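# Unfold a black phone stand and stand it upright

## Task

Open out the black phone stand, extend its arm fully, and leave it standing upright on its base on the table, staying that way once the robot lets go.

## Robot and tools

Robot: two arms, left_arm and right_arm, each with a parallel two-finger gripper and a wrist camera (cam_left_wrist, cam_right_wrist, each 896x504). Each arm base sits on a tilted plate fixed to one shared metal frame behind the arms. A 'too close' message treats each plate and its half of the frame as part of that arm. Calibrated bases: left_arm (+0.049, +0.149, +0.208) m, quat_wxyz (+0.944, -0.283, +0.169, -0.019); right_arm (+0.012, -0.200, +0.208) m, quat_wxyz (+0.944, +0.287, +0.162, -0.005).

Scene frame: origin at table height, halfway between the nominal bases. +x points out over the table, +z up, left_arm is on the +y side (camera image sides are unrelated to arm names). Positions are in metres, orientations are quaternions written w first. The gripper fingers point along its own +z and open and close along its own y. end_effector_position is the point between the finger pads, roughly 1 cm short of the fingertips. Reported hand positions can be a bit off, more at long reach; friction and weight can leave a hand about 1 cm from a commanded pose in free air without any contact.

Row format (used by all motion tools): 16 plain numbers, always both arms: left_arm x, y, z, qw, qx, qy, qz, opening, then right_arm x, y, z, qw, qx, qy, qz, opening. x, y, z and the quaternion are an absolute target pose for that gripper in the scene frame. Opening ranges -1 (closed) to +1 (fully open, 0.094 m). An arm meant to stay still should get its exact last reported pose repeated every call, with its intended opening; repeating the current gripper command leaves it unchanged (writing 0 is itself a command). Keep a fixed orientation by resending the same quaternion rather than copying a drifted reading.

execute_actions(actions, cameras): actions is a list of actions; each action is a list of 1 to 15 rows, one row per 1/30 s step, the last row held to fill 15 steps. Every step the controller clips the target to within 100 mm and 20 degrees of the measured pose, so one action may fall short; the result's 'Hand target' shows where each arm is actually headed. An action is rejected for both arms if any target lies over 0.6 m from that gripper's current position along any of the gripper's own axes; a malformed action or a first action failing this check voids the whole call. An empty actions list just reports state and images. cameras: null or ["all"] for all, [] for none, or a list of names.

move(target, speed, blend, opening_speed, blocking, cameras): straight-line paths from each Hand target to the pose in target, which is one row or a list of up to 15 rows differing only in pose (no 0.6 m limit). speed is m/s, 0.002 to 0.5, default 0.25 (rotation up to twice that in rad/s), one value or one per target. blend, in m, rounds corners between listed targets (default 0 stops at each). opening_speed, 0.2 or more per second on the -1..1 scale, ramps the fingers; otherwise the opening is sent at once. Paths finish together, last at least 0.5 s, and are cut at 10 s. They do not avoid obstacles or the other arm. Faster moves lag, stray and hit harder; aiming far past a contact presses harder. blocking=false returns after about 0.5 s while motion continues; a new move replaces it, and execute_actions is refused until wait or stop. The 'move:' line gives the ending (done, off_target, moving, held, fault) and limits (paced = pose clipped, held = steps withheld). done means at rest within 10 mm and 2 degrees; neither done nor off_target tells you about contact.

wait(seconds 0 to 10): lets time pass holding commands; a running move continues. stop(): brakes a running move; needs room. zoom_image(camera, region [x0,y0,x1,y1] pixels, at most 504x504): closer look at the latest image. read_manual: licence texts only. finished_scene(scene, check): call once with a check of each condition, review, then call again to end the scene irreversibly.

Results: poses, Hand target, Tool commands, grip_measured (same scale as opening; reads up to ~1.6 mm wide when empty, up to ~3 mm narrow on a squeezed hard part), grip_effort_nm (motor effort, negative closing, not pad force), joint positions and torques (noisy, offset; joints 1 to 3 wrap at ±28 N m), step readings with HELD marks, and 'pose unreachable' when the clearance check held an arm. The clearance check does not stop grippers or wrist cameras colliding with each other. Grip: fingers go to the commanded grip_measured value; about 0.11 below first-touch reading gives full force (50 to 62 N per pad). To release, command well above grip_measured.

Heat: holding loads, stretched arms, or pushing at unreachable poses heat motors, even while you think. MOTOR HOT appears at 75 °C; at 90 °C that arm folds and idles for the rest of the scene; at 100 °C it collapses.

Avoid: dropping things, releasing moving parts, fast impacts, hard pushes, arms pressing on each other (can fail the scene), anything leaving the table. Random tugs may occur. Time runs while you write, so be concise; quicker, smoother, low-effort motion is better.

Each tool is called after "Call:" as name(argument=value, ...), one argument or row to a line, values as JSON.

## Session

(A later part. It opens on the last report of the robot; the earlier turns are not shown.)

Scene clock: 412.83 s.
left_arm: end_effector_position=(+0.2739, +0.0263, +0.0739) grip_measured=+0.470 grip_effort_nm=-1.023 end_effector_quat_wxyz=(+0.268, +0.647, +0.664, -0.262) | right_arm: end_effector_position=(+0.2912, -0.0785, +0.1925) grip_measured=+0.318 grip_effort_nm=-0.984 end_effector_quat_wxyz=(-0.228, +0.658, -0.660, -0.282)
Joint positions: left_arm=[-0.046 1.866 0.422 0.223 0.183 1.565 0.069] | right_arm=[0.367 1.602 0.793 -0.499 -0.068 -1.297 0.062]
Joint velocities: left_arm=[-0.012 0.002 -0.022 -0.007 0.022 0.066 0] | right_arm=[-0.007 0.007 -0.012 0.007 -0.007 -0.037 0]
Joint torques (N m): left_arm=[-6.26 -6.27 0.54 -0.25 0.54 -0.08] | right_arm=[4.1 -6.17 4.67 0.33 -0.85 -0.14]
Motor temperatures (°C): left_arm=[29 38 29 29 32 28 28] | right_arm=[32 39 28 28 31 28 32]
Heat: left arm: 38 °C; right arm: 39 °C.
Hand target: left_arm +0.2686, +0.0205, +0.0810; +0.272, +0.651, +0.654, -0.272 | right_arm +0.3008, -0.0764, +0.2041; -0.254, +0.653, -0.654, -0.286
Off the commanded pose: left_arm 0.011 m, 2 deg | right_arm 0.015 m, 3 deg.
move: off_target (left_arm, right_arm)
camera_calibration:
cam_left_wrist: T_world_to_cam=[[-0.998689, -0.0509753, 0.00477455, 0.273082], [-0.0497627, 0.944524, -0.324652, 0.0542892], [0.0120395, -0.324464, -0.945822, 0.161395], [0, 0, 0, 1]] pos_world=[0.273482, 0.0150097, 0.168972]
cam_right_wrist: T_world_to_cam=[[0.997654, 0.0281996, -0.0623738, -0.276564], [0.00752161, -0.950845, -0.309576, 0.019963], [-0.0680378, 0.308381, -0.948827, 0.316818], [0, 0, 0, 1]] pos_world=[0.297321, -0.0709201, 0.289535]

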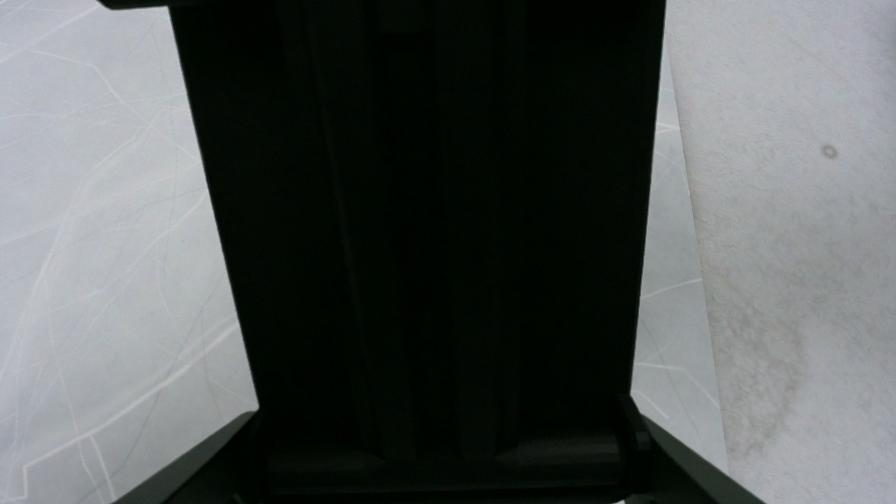

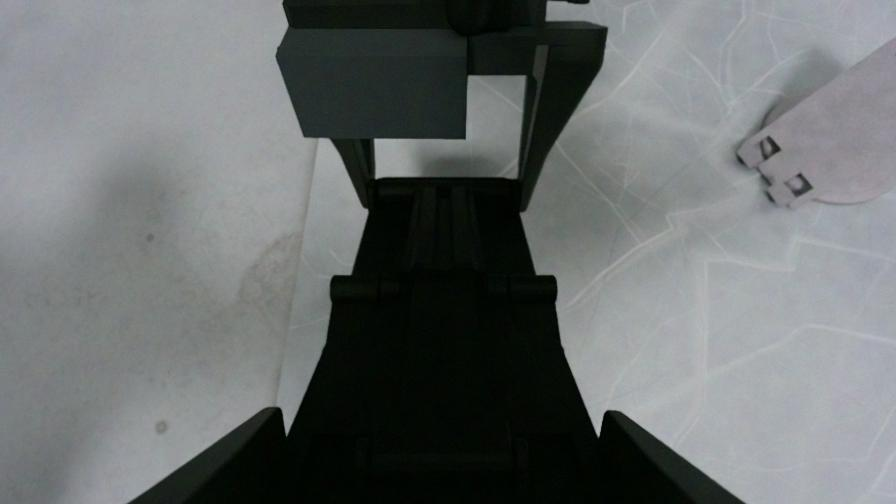

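Call:
move(
  target=[
    [0.268,0.022,0.078,0.268,0.650,0.660,-0.265,0.75,0.298,-0.078,0.202,0.24,-0.655,0.658,0.284,0.0],
  ],
  speed=0.05,
  opening_speed=0.3,
)

Call:
move(
  target=[
    [0.270,0.062,0.116,0.3536,0.6124,0.6124,-0.3536,0.75,0.298,-0.078,0.202,0.24,-0.655,0.658,0.284,0.0],
    [0.270,0.062,0.126,0.4305,0.561,0.561,-0.4305,0.75,0.298,-0.078,0.202,0.24,-0.655,0.658,0.284,0.0],
  ],
  speed=0.1,
)

Call:
zoom_image(
  camera="cam_left_wrist",
  region=[200, 0, 700, 504],
)

Scene clock: 437.60 s.
left_arm: end_effector_position=(+0.2727, +0.0262, +0.0737) grip_measured=+0.749 grip_effort_nm=0.085 end_effector_quat_wxyz=(+0.267, +0.646, +0.667, -0.259) | right_arm: end_effector_position=(+0.2909, -0.0793, +0.1930) grip_measured=+0.318 grip_effort_nm=-0.984 end_effector_quat_wxyz=(-0.226, +0.659, -0.660, -0.283)
Joint positions: left_arm=[-0.051 1.866 0.412 0.239 0.174 1.554 0.082] | right_arm=[0.367 1.602 0.798 -0.509 -0.067 -1.297 0.062]
Joint velocities: left_arm=[0.012 -0.007 0.012 0.066 0.037 -0.007 0] | right_arm=[-0.007 -0.022 0.007 0.066 0.066 -0.066 0]
Joint torques (N m): left_arm=[-5.56 -5.63 0.64 -0.13 0.46 -0.06] | right_arm=[4.77 -5.87 4.77 0.18 -0.66 -0.02]
Motor temperatures (°C): left_arm=[30 37 29 29 31 28 29] | right_arm=[32 38 28 28 31 28 32]
Heat: left arm: 37 °C; right arm: 38 °C.
Hand target: left_arm +0.2680, +0.0221, +0.0778; +0.268, +0.650, +0.660, -0.265 | right_arm +0.2979, -0.0782, +0.2021; -0.240, +0.655, -0.658, -0.284
Off the commanded pose: left_arm 0.008 m, 1 deg | right_arm 0.012 m, 2 deg.
move: off_target (right_arm)
camera_calibration:
cam_left_wrist: T_world_to_cam=[[-0.998323, -0.0577201, 0.004466, 0.271923], [-0.0561437, 0.94646, -0.3179, 0.0554502], [0.0141224, -0.317618, -0.948114, 0.160555], [0, 0, 0, 1]] pos_world=[0.272313, 0.0142092, 0.168638]
cam_right_wrist: T_world_to_cam=[[0.997327, 0.0311276, -0.0661076, -0.275187], [0.00935609, -0.951677, -0.306959, 0.0182241], [-0.0724679, 0.30552, -0.949424, 0.318641], [0, 0, 0, 1]] pos_world=[0.297372, -0.0714419, 0.289928]

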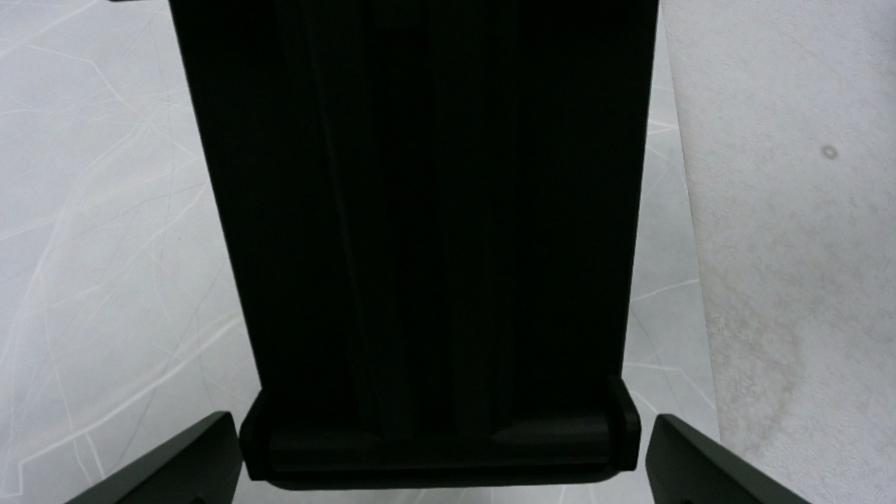

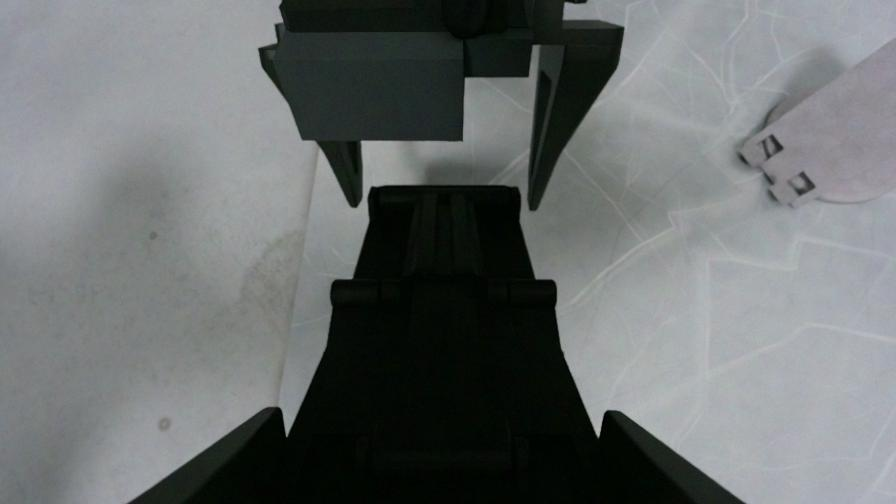

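Scene clock: 440.87 s.
left_arm: end_effector_position=(+0.2698, +0.0637, +0.1232) grip_measured=+0.749 grip_effort_nm=0.085 end_effector_quat_wxyz=(+0.419, +0.572, +0.570, -0.414) | right_arm: end_effector_position=(+0.2909, -0.0793, +0.1930) grip_measured=+0.318 grip_effort_nm=-0.984 end_effector_quat_wxyz=(-0.226, +0.659, -0.660, -0.283)
Joint positions: left_arm=[0.342 1.805 0.572 -0.341 0.738 2.1 0.082] | right_arm=[0.367 1.602 0.798 -0.509 -0.067 -1.297 0.062]
Joint velocities: left_arm=[0.017 0.022 0.007 -0.007 -0.066 -0.007 0] | right_arm=[-0.012 -0.002 -0.002 -0.037 -0.022 0.007 -0.001]
Joint torques (N m): left_arm=[-2.19 -4.34 1.17 -1.19 0.74 0.04] | right_arm=[4.63 -5.83 4.45 0.2 -0.67 -0.01]
Motor temperatures (°C): left_arm=[29 37 29 29 31 28 29] | right_arm=[32 38 28 28 31 28 32]
Heat: left arm: 37 °C; right arm: 38 °C.
Hand target: left_arm +0.2675, +0.0616, +0.1241; +0.423, +0.562, +0.569, -0.426 | right_arm +0.2978, -0.0783, +0.2021; -0.240, +0.655, -0.658, -0.284
Off the commanded pose: left_arm 0.003 m, 3 deg | right_arm 0.012 m, 2 deg.
joint sent to its limit (left arm) — joint 6 (wrist roll), upper limit. The joint targets still meet the commanded pose.
move: off_target (left_arm, right_arm)
camera_calibration:
cam_left_wrist: T_world_to_cam=[[-0.999709, -0.0230187, 0.00727168, 0.26882], [-0.0210064, 0.681114, -0.731876, 0.093969], [0.011894, -0.731815, -0.681399, 0.21353], [0, 0, 0, 1]] pos_world=[0.268176, 0.0984488, 0.212318]
cam_right_wrist: T_world_to_cam=[[0.997327, 0.0311276, -0.0661076, -0.275187], [0.00935609, -0.951677, -0.306959, 0.0182241], [-0.0724679, 0.30552, -0.949424, 0.318641], [0, 0, 0, 1]] pos_world=[0.297372, -0.0714419, 0.289928]

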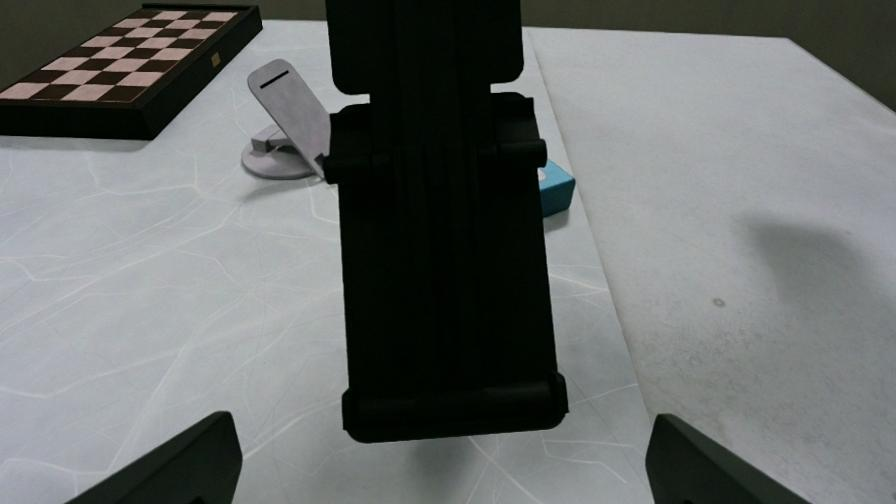

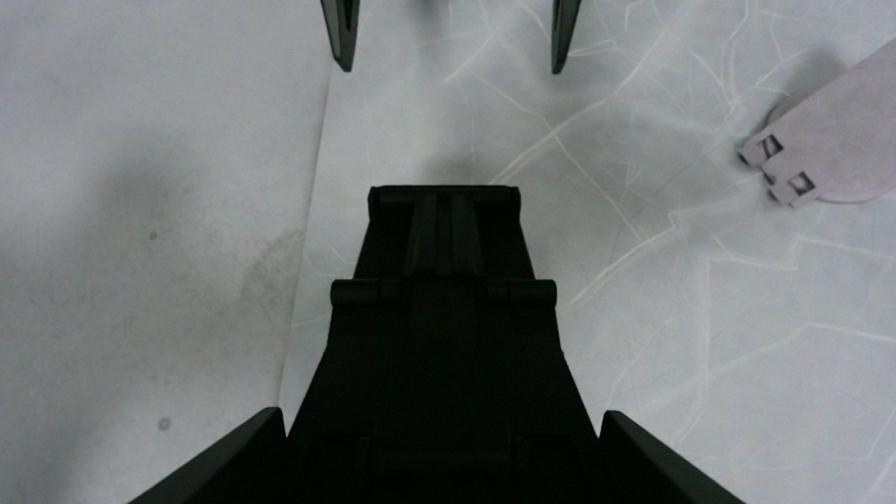

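Scaled by 1.000.

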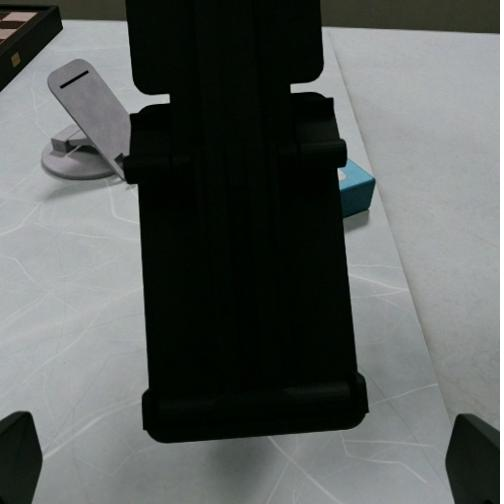

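Call:
wait(
  seconds=0,
)

Scene clock: 454.97 s.
left_arm: end_effector_position=(+0.2697, +0.0636, +0.1233) grip_measured=+0.749 grip_effort_nm=0.085 end_effector_quat_wxyz=(+0.420, +0.572, +0.570, -0.414) | right_arm: end_effector_position=(+0.2909, -0.0793, +0.1930) grip_measured=+0.318 grip_effort_nm=-0.984 end_effector_quat_wxyz=(-0.226, +0.659, -0.660, -0.283)
Joint positions: left_arm=[0.342 1.805 0.572 -0.342 0.738 2.101 0.082] | right_arm=[0.367 1.602 0.798 -0.509 -0.067 -1.297 0.062]
Joint velocities: left_arm=[-0.017 -0.012 -0.017 -0.11 0.022 -0.081 0] | right_arm=[-0.012 -0.002 0.002 0.037 -0.007 0.022 0.001]
Joint torques (N m): left_arm=[-2.25 -4.36 1.11 -1.2 0.7 0.05] | right_arm=[4.66 -5.72 4.66 0.24 -0.69 0.02]
Motor temperatures (°C): left_arm=[29 37 29 29 32 28 28] | right_arm=[32 38 29 28 31 28 32]
Heat: left arm: 37 °C; right arm: 38 °C.
Hand target: left_arm +0.2675, +0.0616, +0.1240; +0.423, +0.562, +0.569, -0.426 | right_arm +0.2978, -0.0783, +0.2021; -0.240, +0.655, -0.658, -0.284
Tool commands: left_gripper/opening=+0.75 right_gripper/opening=+0.0
Off the commanded pose: left_arm 0.003 m, 3 deg | right_arm 0.012 m, 2 deg.
camera_calibration:
cam_left_wrist: T_world_to_cam=[[-0.999714, -0.0228312, 0.00708484, 0.268764], [-0.0207307, 0.680428, -0.732521, 0.0941929], [0.0119036, -0.732459, -0.680707, 0.213567], [0, 0, 0, 1]] pos_world=[0.268098, 0.0984734, 0.21247]
cam_right_wrist: T_world_to_cam=[[0.997327, 0.0311276, -0.0661076, -0.275187], [0.00935609, -0.951677, -0.306959, 0.0182241], [-0.0724679, 0.30552, -0.949424, 0.318641], [0, 0, 0, 1]] pos_world=[0.297372, -0.0714419, 0.289928]

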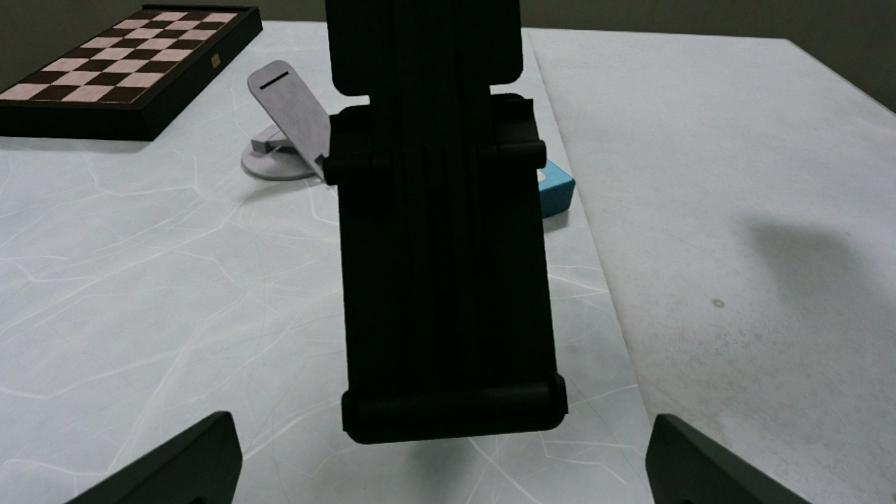

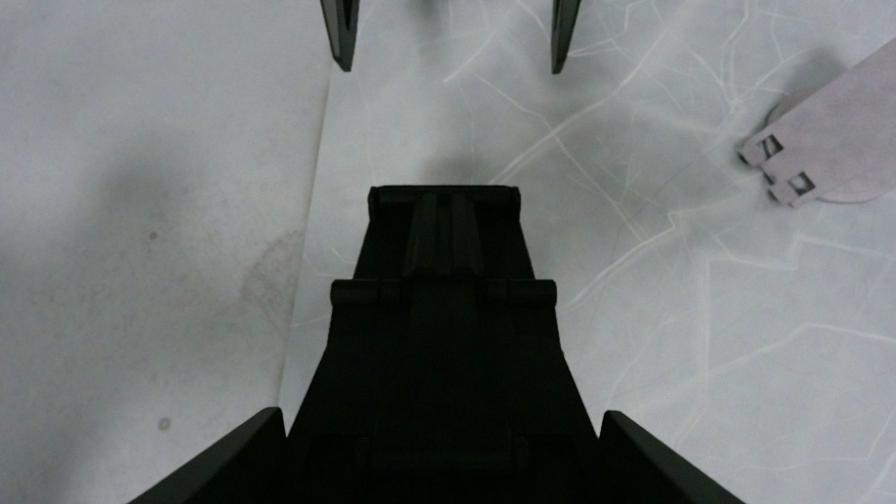

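Call:
move(
  target=[0.267,0.010,0.116,0.4305,0.561,0.561,-0.4305,1.0,0.298,-0.078,0.202,0.24,-0.655,0.658,0.284,0.0],
  speed=0.06,
)

Scene clock: 462.30 s.
left_arm: end_effector_position=(+0.2750, +0.0173, +0.1116) grip_measured=+0.999 grip_effort_nm=0.081 end_effector_quat_wxyz=(+0.431, +0.566, +0.569, -0.413) | right_arm: end_effector_position=(+0.2909, -0.0793, +0.1930) grip_measured=+0.318 grip_effort_nm=-0.989 end_effector_quat_wxyz=(-0.226, +0.659, -0.660, -0.283)
Joint positions: left_arm=[0.194 1.957 0.522 0.011 0.751 1.893 0.094] | right_arm=[0.367 1.602 0.798 -0.509 -0.067 -1.297 0.062]
Joint velocities: left_arm=[-0.007 -0.007 -0.017 0.066 0.022 -0.022 0.001] | right_arm=[-0.002 -0.002 -0.012 -0.037 -0.022 0.022 -0.001]
Joint torques (N m): left_arm=[-5.18 -4.41 -0.66 -0.58 0.8 -0.11] | right_arm=[4.81 -5.93 4.68 0.22 -0.64 -0.03]
Motor temperatures (°C): left_arm=[29 37 29 29 32 28 28] | right_arm=[32 38 29 28 31 28 32]
Heat: left arm: 37 °C; right arm: 38 °C.
Hand target: left_arm +0.2674, +0.0097, +0.1164; +0.432, +0.560, +0.562, -0.430 | right_arm +0.2978, -0.0783, +0.2021; -0.240, +0.655, -0.658, -0.284
Off the commanded pose: left_arm 0.012 m, 2 deg | right_arm 0.012 m, 2 deg.
move: off_target (left_arm, right_arm)
camera_calibration:
cam_left_wrist: T_world_to_cam=[[-0.999194, -0.0401267, -0.00135655, 0.274121], [-0.0257929, 0.667427, -0.744229, 0.12018], [0.0307689, -0.743594, -0.667923, 0.165177], [0, 0, 0, 1]] pos_world=[0.271918, 0.0536132, 0.200139]
cam_right_wrist: T_world_to_cam=[[0.997327, 0.0311276, -0.0661076, -0.275187], [0.00935609, -0.951677, -0.306959, 0.0182241], [-0.0724679, 0.30552, -0.949424, 0.318641], [0, 0, 0, 1]] pos_world=[0.297372, -0.0714419, 0.289928]

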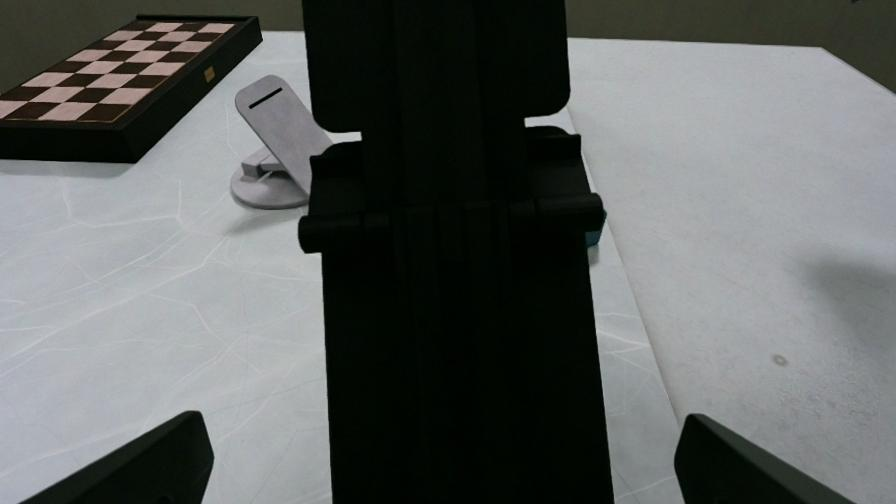

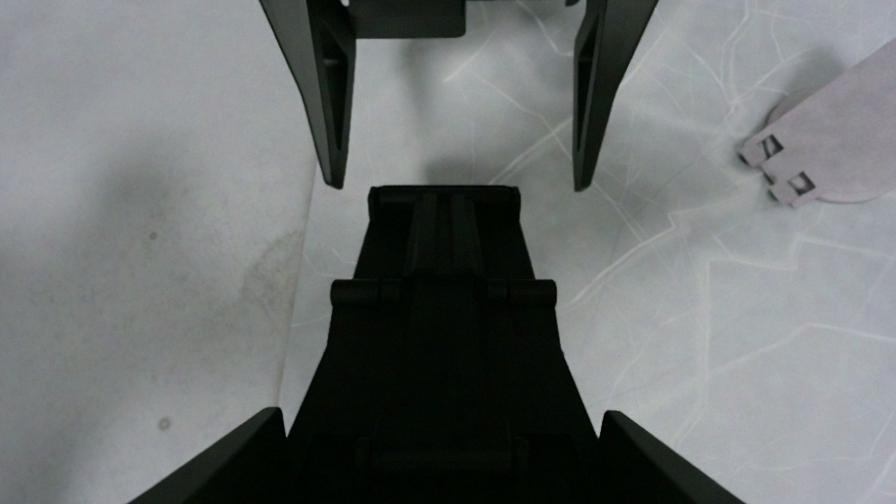

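Call:
move(
  target=[0.263,-0.012,0.109,0.4305,0.561,0.561,-0.4305,1.0,0.298,-0.078,0.202,0.24,-0.655,0.658,0.284,0.0],
  speed=0.05,
)

Call:
zoom_image(
  camera="cam_right_wrist",
  region=[200, 0, 700, 400],
)

Scene clock: 466.37 s.
left_arm: end_effector_position=(+0.2724, -0.0051, +0.1060) grip_measured=+0.999 grip_effort_nm=0.081 end_effector_quat_wxyz=(+0.435, +0.563, +0.568, -0.415) | right_arm: end_effector_position=(+0.2909, -0.0793, +0.1930) grip_measured=+0.318 grip_effort_nm=-0.984 end_effector_quat_wxyz=(-0.226, +0.659, -0.660, -0.283)
Joint positions: left_arm=[0.13 2.05 0.504 0.183 0.751 1.807 0.094] | right_arm=[0.367 1.602 0.798 -0.509 -0.067 -1.297 0.062]
Joint velocities: left_arm=[-0.012 0.002 0.002 -0.051 0.081 -0.037 -0.001] | right_arm=[-0.017 -0.022 0.002 -0.081 -0.037 -0.022 -0.001]
Joint torques (N m): left_arm=[-5.63 -4.23 -1.06 -0.43 0.69 -0.12] | right_arm=[4.68 -5.72 4.85 0.2 -0.69 0]
Motor temperatures (°C): left_arm=[29 37 29 29 32 28 28] | right_arm=[32 38 29 28 31 28 32]
Heat: left arm: 37 °C; right arm: 38 °C.
Hand target: left_arm +0.2630, -0.0119, +0.1092; +0.431, +0.560, +0.561, -0.430 | right_arm +0.2978, -0.0783, +0.2021; -0.240, +0.655, -0.658, -0.284
Off the commanded pose: left_arm 0.012 m, 2 deg | right_arm 0.012 m, 2 deg.
move: off_target (left_arm, right_arm)
camera_calibration:
cam_left_wrist: T_world_to_cam=[[-0.999039, -0.0437503, -0.00253233, 0.270719], [-0.0269721, 0.659395, -0.751312, 0.13184], [0.03454, -0.750522, -0.659942, 0.142953], [0, 0, 0, 1]] pos_world=[0.269077, 0.0321987, 0.194079]
cam_right_wrist: T_world_to_cam=[[0.997327, 0.0311276, -0.0661076, -0.275187], [0.00935609, -0.951677, -0.306959, 0.0182241], [-0.0724679, 0.30552, -0.949424, 0.318641], [0, 0, 0, 1]] pos_world=[0.297372, -0.0714419, 0.289928]

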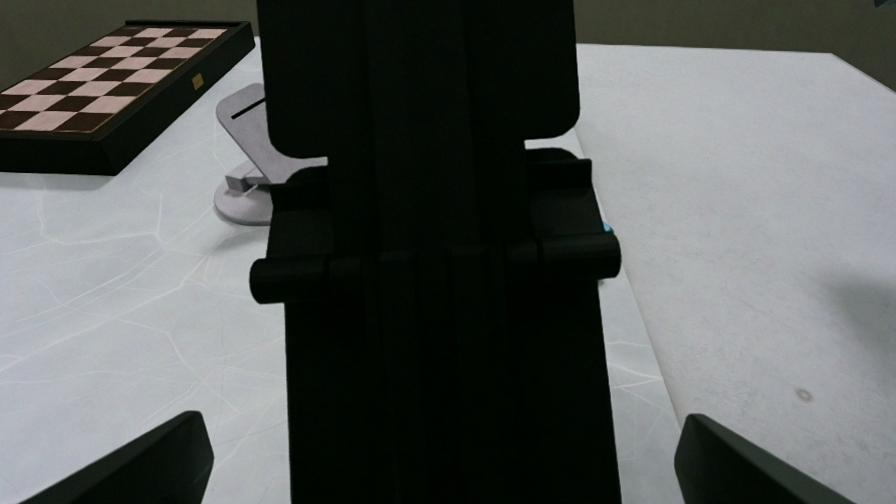

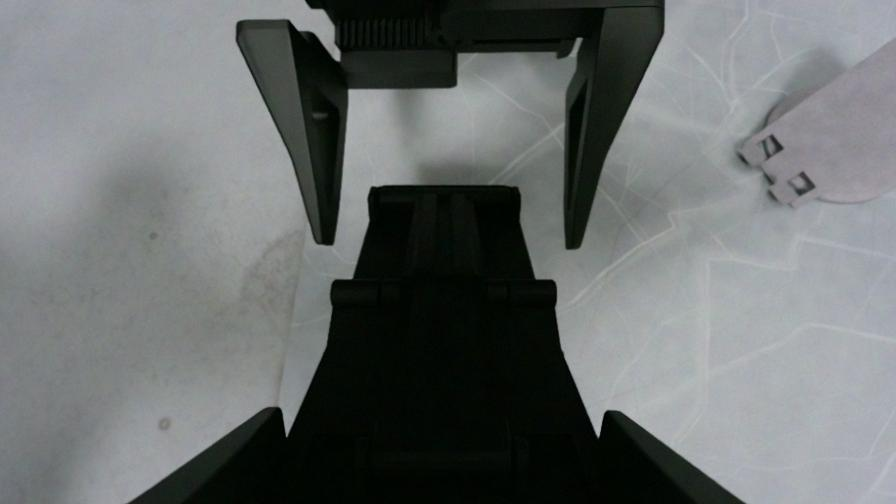

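Scaled by 1.008.

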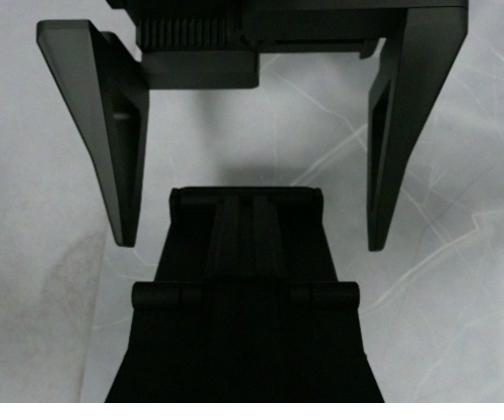

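Call:
move(
  target=[0.262,-0.037,0.103,0.4305,0.561,0.561,-0.4305,1.0,0.298,-0.078,0.202,0.24,-0.655,0.658,0.284,0.0],
  speed=0.05,
)

Call:
zoom_image(
  camera="cam_right_wrist",
  region=[200, 0, 700, 400],
)

Scene clock: 469.80 s.
left_arm: end_effector_position=(+0.2726, -0.0308, +0.1012) grip_measured=+0.999 grip_effort_nm=0.085 end_effector_quat_wxyz=(+0.438, +0.560, +0.567, -0.416) | right_arm: end_effector_position=(+0.2909, -0.0793, +0.1930) grip_measured=+0.318 grip_effort_nm=-0.979 end_effector_quat_wxyz=(-0.226, +0.659, -0.660, -0.283)
Joint positions: left_arm=[0.048 2.155 0.504 0.364 0.74 1.697 0.094] | right_arm=[0.367 1.602 0.798 -0.509 -0.067 -1.297 0.062]
Joint velocities: left_arm=[-0.007 -0.007 0.012 0.022 -0.037 0.022 0] | right_arm=[0.012 -0.002 -0.007 -0.037 -0.037 -0.051 0]
Joint torques (N m): left_arm=[-6.04 -4.29 -1.09 -0.27 0.62 -0.08] | right_arm=[4.6 -6.05 4.78 0.22 -0.67 -0.02]
Motor temperatures (°C): left_arm=[29 37 29 29 32 28 28] | right_arm=[32 38 29 28 31 28 32]
Heat: left arm: 37 °C; right arm: 38 °C.
Hand target: left_arm +0.2621, -0.0369, +0.1033; +0.431, +0.560, +0.561, -0.430 | right_arm +0.2978, -0.0783, +0.2021; -0.240, +0.655, -0.658, -0.284
Off the commanded pose: left_arm 0.012 m, 2 deg | right_arm 0.012 m, 2 deg.
move: off_target (left_arm, right_arm)
camera_calibration:
cam_left_wrist: T_world_to_cam=[[-0.998891, -0.0469514, -0.00350726, 0.26978], [-0.0280388, 0.653058, -0.756788, 0.145865], [0.0378227, -0.755851, -0.653651, 0.118811], [0, 0, 0, 1]] pos_world=[0.269077, 0.00721169, 0.188996]
cam_right_wrist: T_world_to_cam=[[0.997327, 0.0311276, -0.0661076, -0.275187], [0.00935609, -0.951677, -0.306959, 0.0182241], [-0.0724679, 0.30552, -0.949424, 0.318641], [0, 0, 0, 1]] pos_world=[0.297372, -0.0714419, 0.289928]

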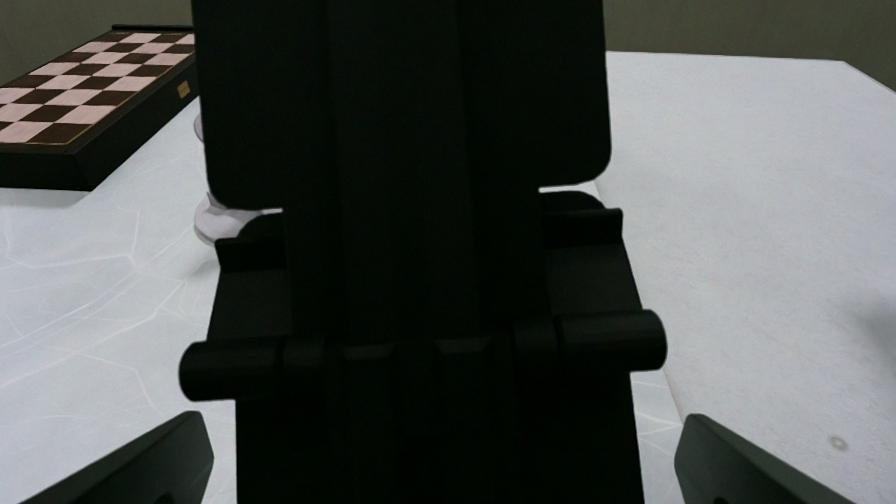

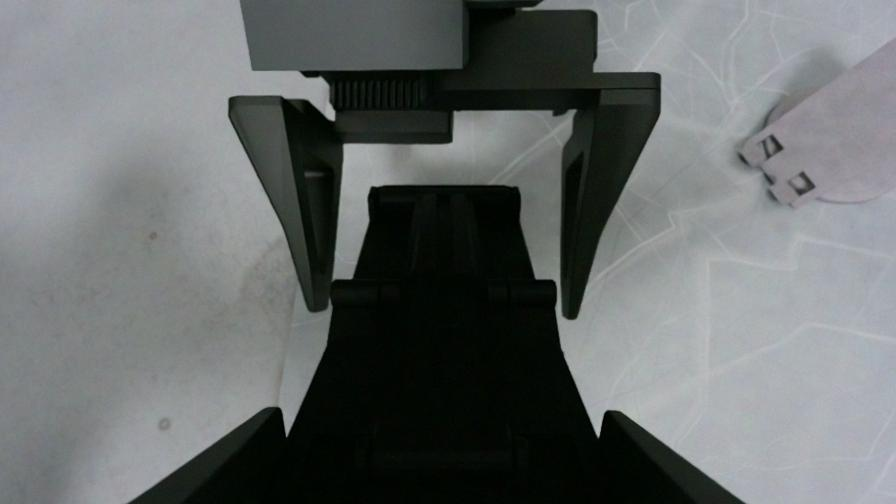

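Scaled by 1.008.

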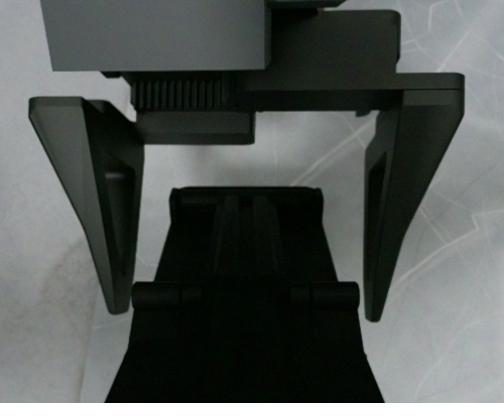

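Call:
move(
  target=[0.262,-0.037,0.103,0.4305,0.561,0.561,-0.4305,0.35,0.298,-0.078,0.202,0.24,-0.655,0.658,0.284,0.0],
  opening_speed=0.4,
)

Call:
zoom_image(
  camera="cam_right_wrist",
  region=[200, 0, 700, 400],
)

Scene clock: 474.33 s.
left_arm: end_effector_position=(+0.2729, -0.0307, +0.1010) grip_measured=+0.506 grip_effort_nm=-1.013 end_effector_quat_wxyz=(+0.438, +0.560, +0.567, -0.415) | right_arm: end_effector_position=(+0.2909, -0.0793, +0.1929) grip_measured=+0.318 grip_effort_nm=-0.984 end_effector_quat_wxyz=(-0.225, +0.659, -0.660, -0.282)
Joint positions: left_arm=[0.048 2.155 0.504 0.365 0.739 1.696 0.071] | right_arm=[0.367 1.602 0.798 -0.509 -0.067 -1.297 0.062]
Joint velocities: left_arm=[0.002 0.012 0.022 0.007 -0.037 0.022 0] | right_arm=[-0.002 -0.012 -0.007 -0.066 -0.022 -0.037 0.001]
Joint torques (N m): left_arm=[-5.96 -4.29 -1.07 -0.3 0.64 -0.07] | right_arm=[4.67 -5.91 4.72 0.19 -0.69 0]
Motor temperatures (°C): left_arm=[29 37 29 29 32 28 28] | right_arm=[32 38 29 28 31 28 32]
Heat: left arm: 37 °C; right arm: 38 °C.
Hand target: left_arm +0.2619, -0.0366, +0.1030; +0.431, +0.561, +0.561, -0.430 | right_arm +0.2978, -0.0783, +0.2020; -0.240, +0.655, -0.658, -0.284
Off the commanded pose: left_arm 0.013 m, 2 deg | right_arm 0.012 m, 2 deg.
move: off_target (left_arm, right_arm)
camera_calibration:
cam_left_wrist: T_world_to_cam=[[-0.99885, -0.047844, -0.00299443, 0.269898], [-0.0290571, 0.653947, -0.755982, 0.145884], [0.0381274, -0.755026, -0.654586, 0.118748], [0, 0, 0, 1]] pos_world=[0.269299, 0.00717044, 0.188825]
cam_right_wrist: T_world_to_cam=[[0.997334, 0.031062, -0.0660326, -0.275227], [0.00934342, -0.95179, -0.306607, 0.018091], [-0.072373, 0.305172, -0.949543, 0.318582], [0, 0, 0, 1]] pos_world=[0.297381, -0.0714544, 0.28988]

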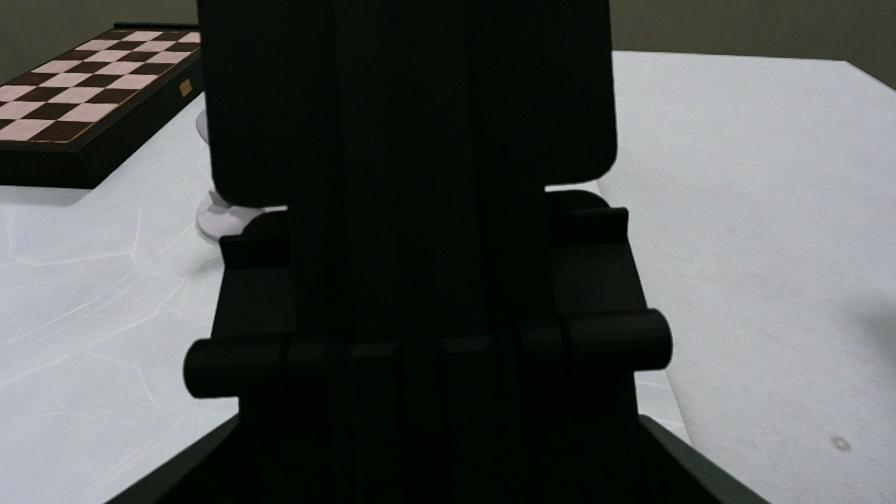

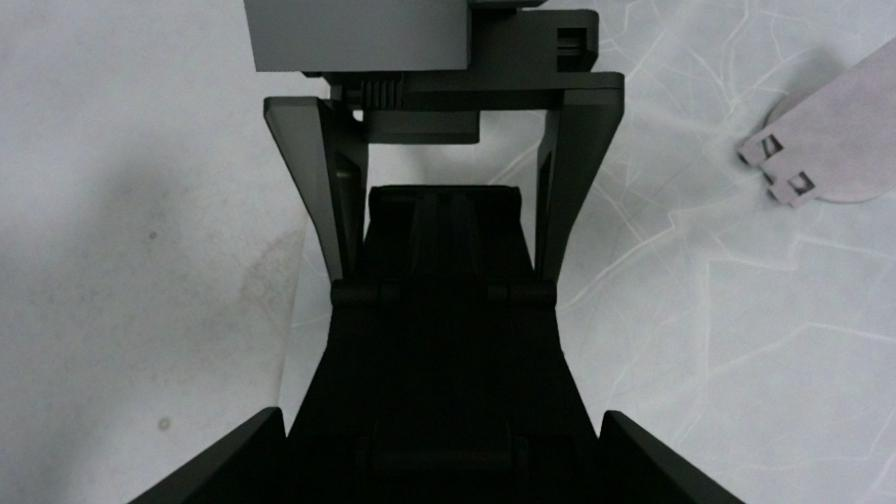

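Scaled by 1.008.

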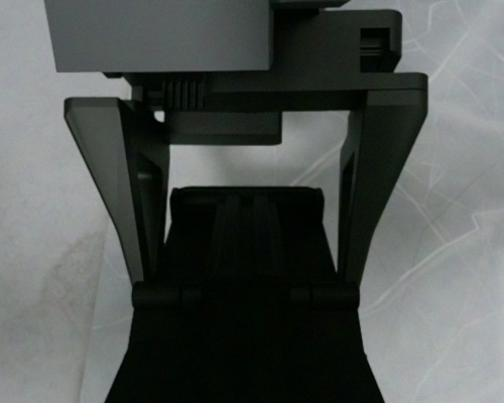

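Call:
move(
  target=[
    [0.262,-0.043,0.087,0.4056,0.5792,0.5792,-0.4056,0.25,0.298,-0.078,0.202,0.24,-0.655,0.658,0.284,0.0],
    [0.262,-0.045,0.071,0.3799,0.5964,0.5964,-0.3799,0.25,0.298,-0.078,0.202,0.24,-0.655,0.658,0.284,0.0],
  ],
  speed=0.04,
  blend=0.005,
)

Call:
zoom_image(
  camera="cam_left_wrist",
  region=[150, 50, 654, 504],
)

Scene clock: 487.57 s.
left_arm: end_effector_position=(+0.2771, -0.0438, +0.0890) grip_measured=+0.502 grip_effort_nm=-1.013 end_effector_quat_wxyz=(+0.423, +0.579, +0.581, -0.386) | right_arm: end_effector_position=(+0.2934, -0.0866, +0.1864) grip_measured=+0.318 grip_effort_nm=-0.984 end_effector_quat_wxyz=(-0.212, +0.662, -0.670, -0.260)
Joint positions: left_arm=[-0.019 2.206 0.504 0.493 0.641 1.616 0.071] | right_arm=[0.367 1.602 0.798 -0.509 -0.01 -1.291 0.062]
Joint velocities: left_arm=[-0.007 0.012 -0.012 0.051 -0.125 0.007 0] | right_arm=[0.002 -0.017 -0.002 -0.022 -0.037 -0.066 -0.001]
Joint torques (N m): left_arm=[-5.64 -3.7 -0.43 -0.23 -0.33 -0.09] | right_arm=[4.75 -5.76 4.82 0.23 -1.27 -0.1]
Motor temperatures (°C): left_arm=[30 37 29 29 31 28 29] | right_arm=[32 38 29 28 31 28 32]
Heat: left arm: 37 °C; right arm: 38 °C.
Hand target: left_arm +0.2623, -0.0434, +0.0730; +0.381, +0.597, +0.595, -0.381 | right_arm +0.2979, -0.0787, +0.2021; -0.240, +0.655, -0.658, -0.283
Off the commanded pose: left_arm 0.024 m, 6 deg | right_arm 0.018 m, 5 deg.
move: off_target (left_arm, right_arm)
camera_calibration:
cam_left_wrist: T_world_to_cam=[[-0.998171, -0.0543995, -0.0263832, 0.275117], [-0.0201513, 0.710768, -0.703138, 0.140836], [0.0570027, -0.70132, -0.710564, 0.102978], [0, 0, 0, 1]] pos_world=[0.271582, -0.0129151, 0.179458]
cam_right_wrist: T_world_to_cam=[[0.998144, 0.0169258, -0.0585065, -0.280725], [0.0015307, -0.967277, -0.253717, 0.000223095], [-0.0608864, 0.253156, -0.965508, 0.309932], [0, 0, 0, 1]] pos_world=[0.299074, -0.0734938, 0.282874]

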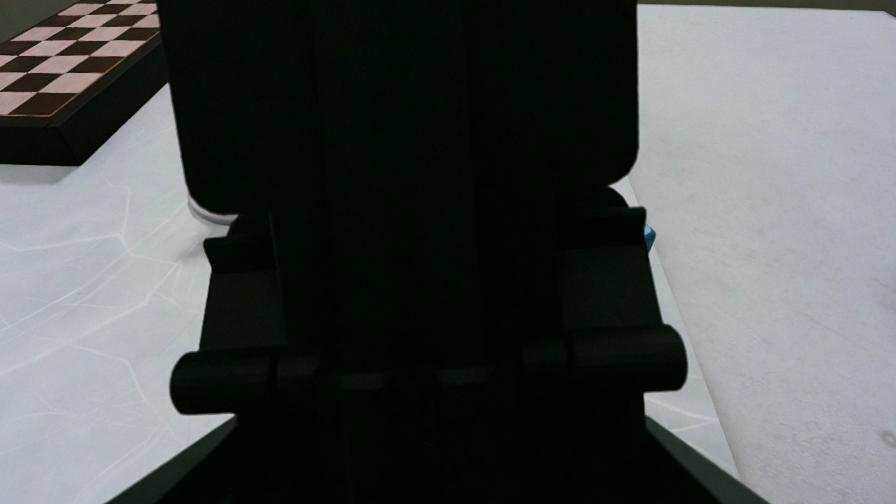

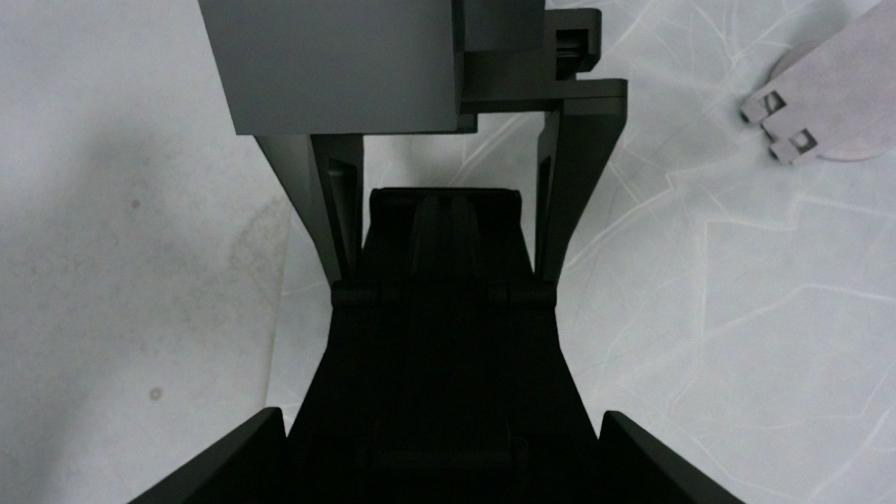

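Scaled by 1.000.

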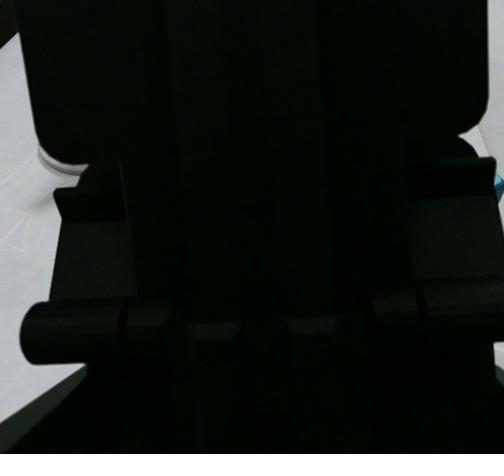

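Call:
move(
  target=[0.262,-0.036,0.048,0.3428,0.6184,0.6184,-0.3428,0.1,0.298,-0.082,0.230,0.24,-0.655,0.658,0.284,0.0],
  speed=0.04,
)

Call:
zoom_image(
  camera="cam_left_wrist",
  region=[150, 50, 654, 504],
)

Scene clock: 495.67 s.
left_arm: end_effector_position=(+0.2742, -0.0470, +0.0916) grip_measured=+0.502 grip_effort_nm=-1.013 end_effector_quat_wxyz=(+0.420, +0.581, +0.577, -0.391) | right_arm: end_effector_position=(+0.2906, -0.0892, +0.1920) grip_measured=+0.318 grip_effort_nm=-0.984 end_effector_quat_wxyz=(-0.196, +0.660, -0.678, -0.258)
Joint positions: left_arm=[-0.034 2.206 0.504 0.486 0.64 1.61 0.071] | right_arm=[0.39 1.591 0.815 -0.558 0.016 -1.248 0.062]
Joint velocities: left_arm=[-0.012 0.002 -0.017 0.022 -0.007 0.007 -0.001] | right_arm=[-0.007 -0.002 -0.002 -0.007 -0.007 0.007 -0.001]
Joint torques (N m): left_arm=[-3.33 -3.86 -0.32 -0.23 -1.54 0.13] | right_arm=[7.56 -9.88 6.42 -0.31 -1.37 -0.02]
Motor temperatures (°C): left_arm=[30 36 29 29 31 28 29] | right_arm=[32 38 29 28 31 28 32]
Heat: left arm: 36 °C; right arm: 38 °C.
Hand target: left_arm +0.2610, -0.0316, +0.0545; +0.346, +0.618, +0.614, -0.348 | right_arm +0.2971, -0.0824, +0.2279; -0.240, +0.656, -0.657, -0.284
Off the commanded pose: left_arm 0.047 m, 12 deg | right_arm 0.039 m, 6 deg.
move: off_target (left_arm, right_arm)
camera_calibration:
cam_left_wrist: T_world_to_cam=[[-0.99891, -0.0408676, -0.0225558, 0.272578], [-0.0130061, 0.707749, -0.706344, 0.143091], [0.0448304, -0.70528, -0.70751, 0.105538], [0, 0, 0, 1]] pos_world=[0.269411, -0.015699, 0.181889]
cam_right_wrist: T_world_to_cam=[[0.99663, 0.00919808, -0.0815059, -0.273458], [-0.00964963, -0.973644, -0.22787, -0.00311148], [-0.0814537, 0.227889, -0.970274, 0.320441], [0, 0, 0, 1]] pos_world=[0.298607, -0.0735391, 0.287918]

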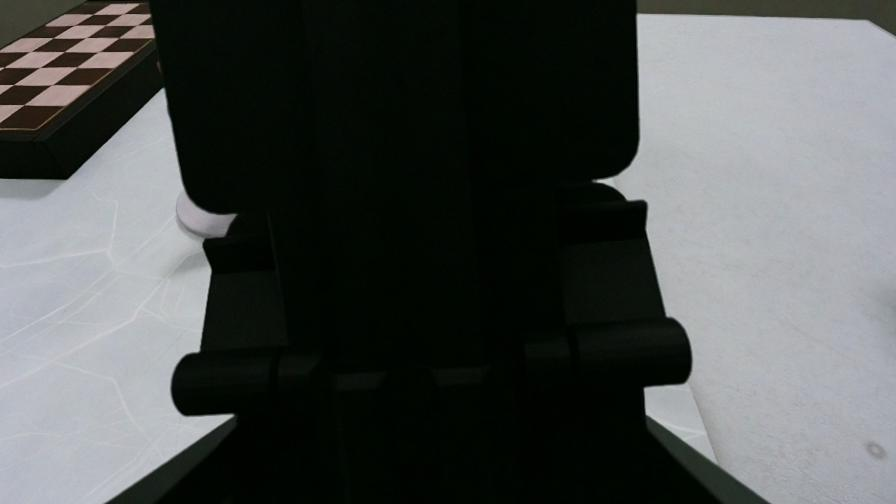

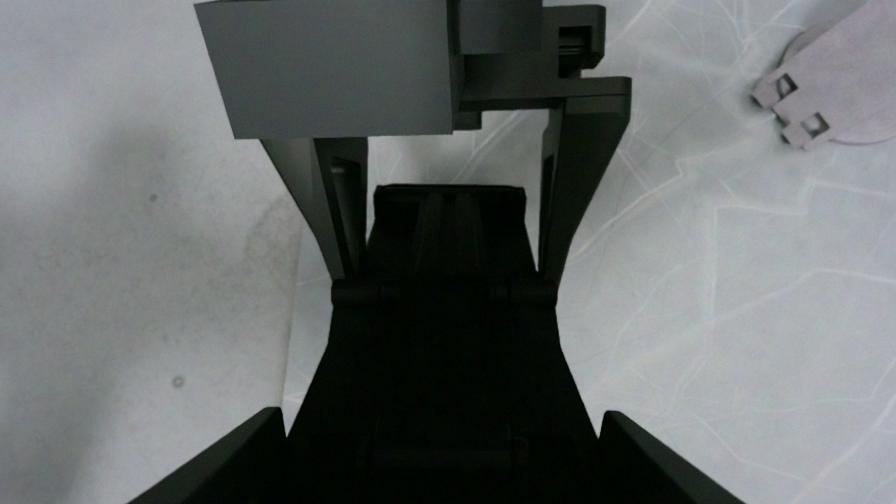

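Scaled by 1.000.

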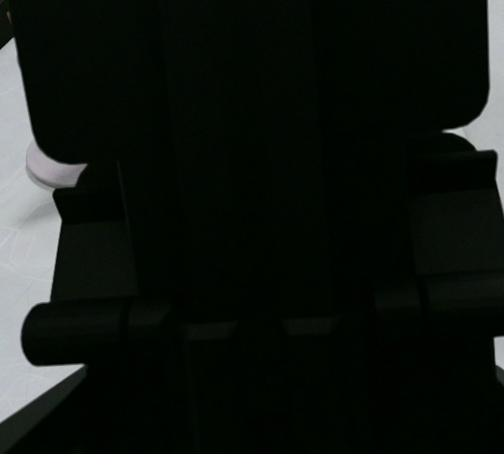

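Call:
move(
  target=[0.262,-0.020,0.03,0.2988,0.6409,0.6409,-0.2988,0.0,0.298,-0.105,0.262,0.24,-0.655,0.658,0.284,-0.1],
  speed=0.04,
)

Call:
zoom_image(
  camera="cam_left_wrist",
  region=[150, 50, 654, 504],
)

Scene clock: 510.07 s.
left_arm: end_effector_position=(+0.2626, -0.0340, +0.1197) grip_measured=+0.497 grip_effort_nm=-1.013 end_effector_quat_wxyz=(+0.466, +0.506, +0.528, -0.498) | right_arm: end_effector_position=(+0.2830, -0.0883, +0.2196) grip_measured=+0.318 grip_effort_nm=-0.984 end_effector_quat_wxyz=(-0.205, +0.659, -0.665, -0.287)
Joint positions: left_arm=[0.1 2.224 0.578 0.177 0.943 1.801 0.07] | right_arm=[0.423 1.532 0.844 -0.659 -0.041 -1.225 0.062]
Joint velocities: left_arm=[0.002 0.012 -0.012 -0.007 0.051 -0.066 -0.001] | right_arm=[0.002 -0.007 -0.002 0.007 -0.037 -0.066 0]
Joint torques (N m): left_arm=[2.71 -3.71 1.09 -0.11 -2.77 0.43] | right_arm=[5.46 -12.34 8.77 -0.89 -0.73 -0.11]
Motor temperatures (°C): left_arm=[29 36 29 29 34 28 29] | right_arm=[33 39 30 28 32 28 33]
Heat: left arm: 36 °C; right arm: 39 °C.
Hand target: left_arm +0.2607, -0.0084, +0.0486; +0.378, +0.583, +0.593, -0.407 | right_arm +0.2958, -0.1028, +0.2576; -0.241, +0.655, -0.657, -0.284
Off the commanded pose: left_arm 0.091 m, 36 deg; orientation clipped | right_arm 0.048 m, 4 deg.
move: off_target (left_arm, right_arm); limits=paced
camera_calibration:
cam_left_wrist: T_world_to_cam=[[-0.99731, -0.00811171, 0.0728456, 0.251454], [-0.0675558, 0.487283, -0.870627, 0.180058], [-0.0284341, -0.873207, -0.48652, 0.122189], [0, 0, 0, 1]] pos_world=[0.266416, 0.0209965, 0.197893]
cam_right_wrist: T_world_to_cam=[[0.994106, 0.0362399, -0.102174, -0.256001], [0.00572435, -0.958705, -0.284345, 0.0133454], [-0.10826, 0.282084, -0.953262, 0.35503], [0, 0, 0, 1]] pos_world=[0.292851, -0.0780765, 0.316074]

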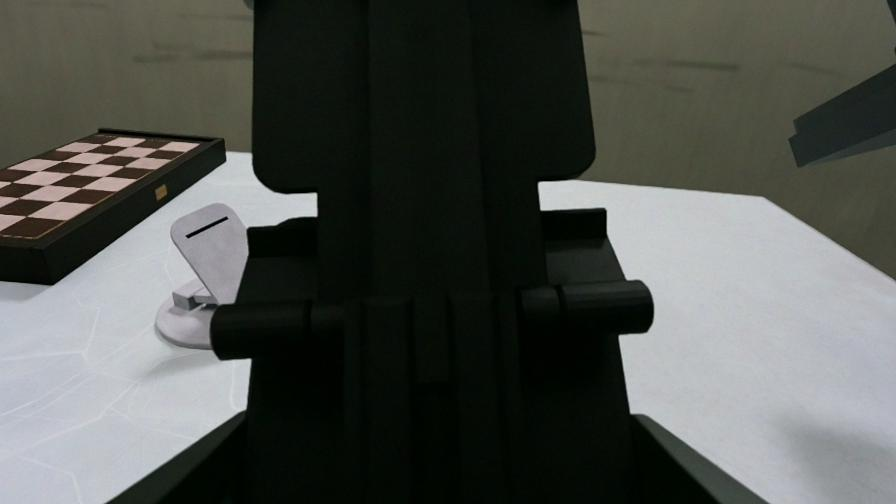

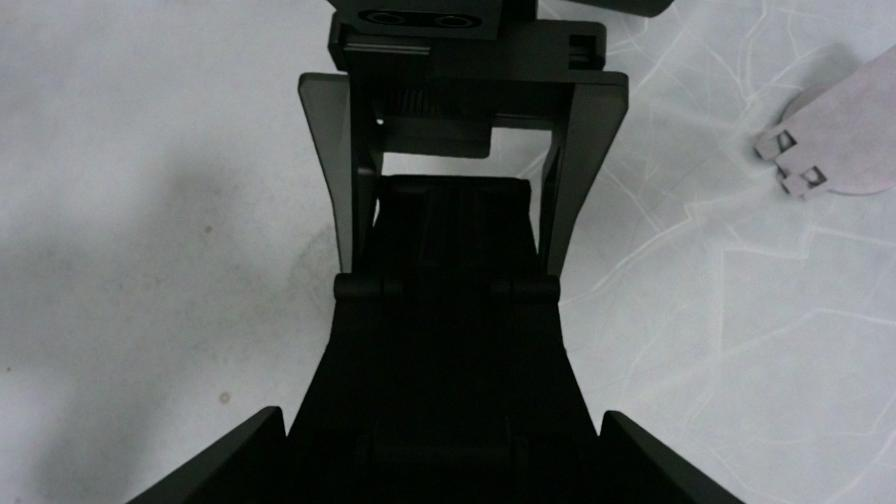

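Scaled by 1.000.

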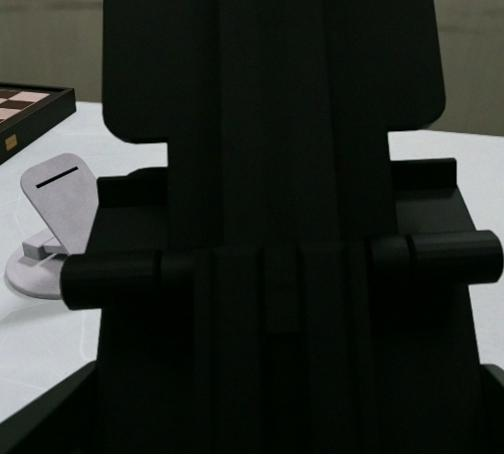

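Call:
zoom_image(
  camera="cam_left_wrist",
  region=[200, 260, 680, 504],
)

Call:
zoom_image(
  camera="cam_right_wrist",
  region=[300, 120, 600, 320],
)

Scaled by 1.050.

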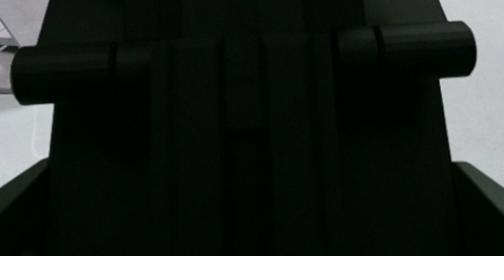

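Scaled by 1.680.

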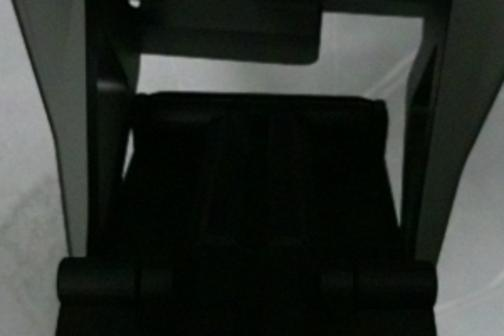

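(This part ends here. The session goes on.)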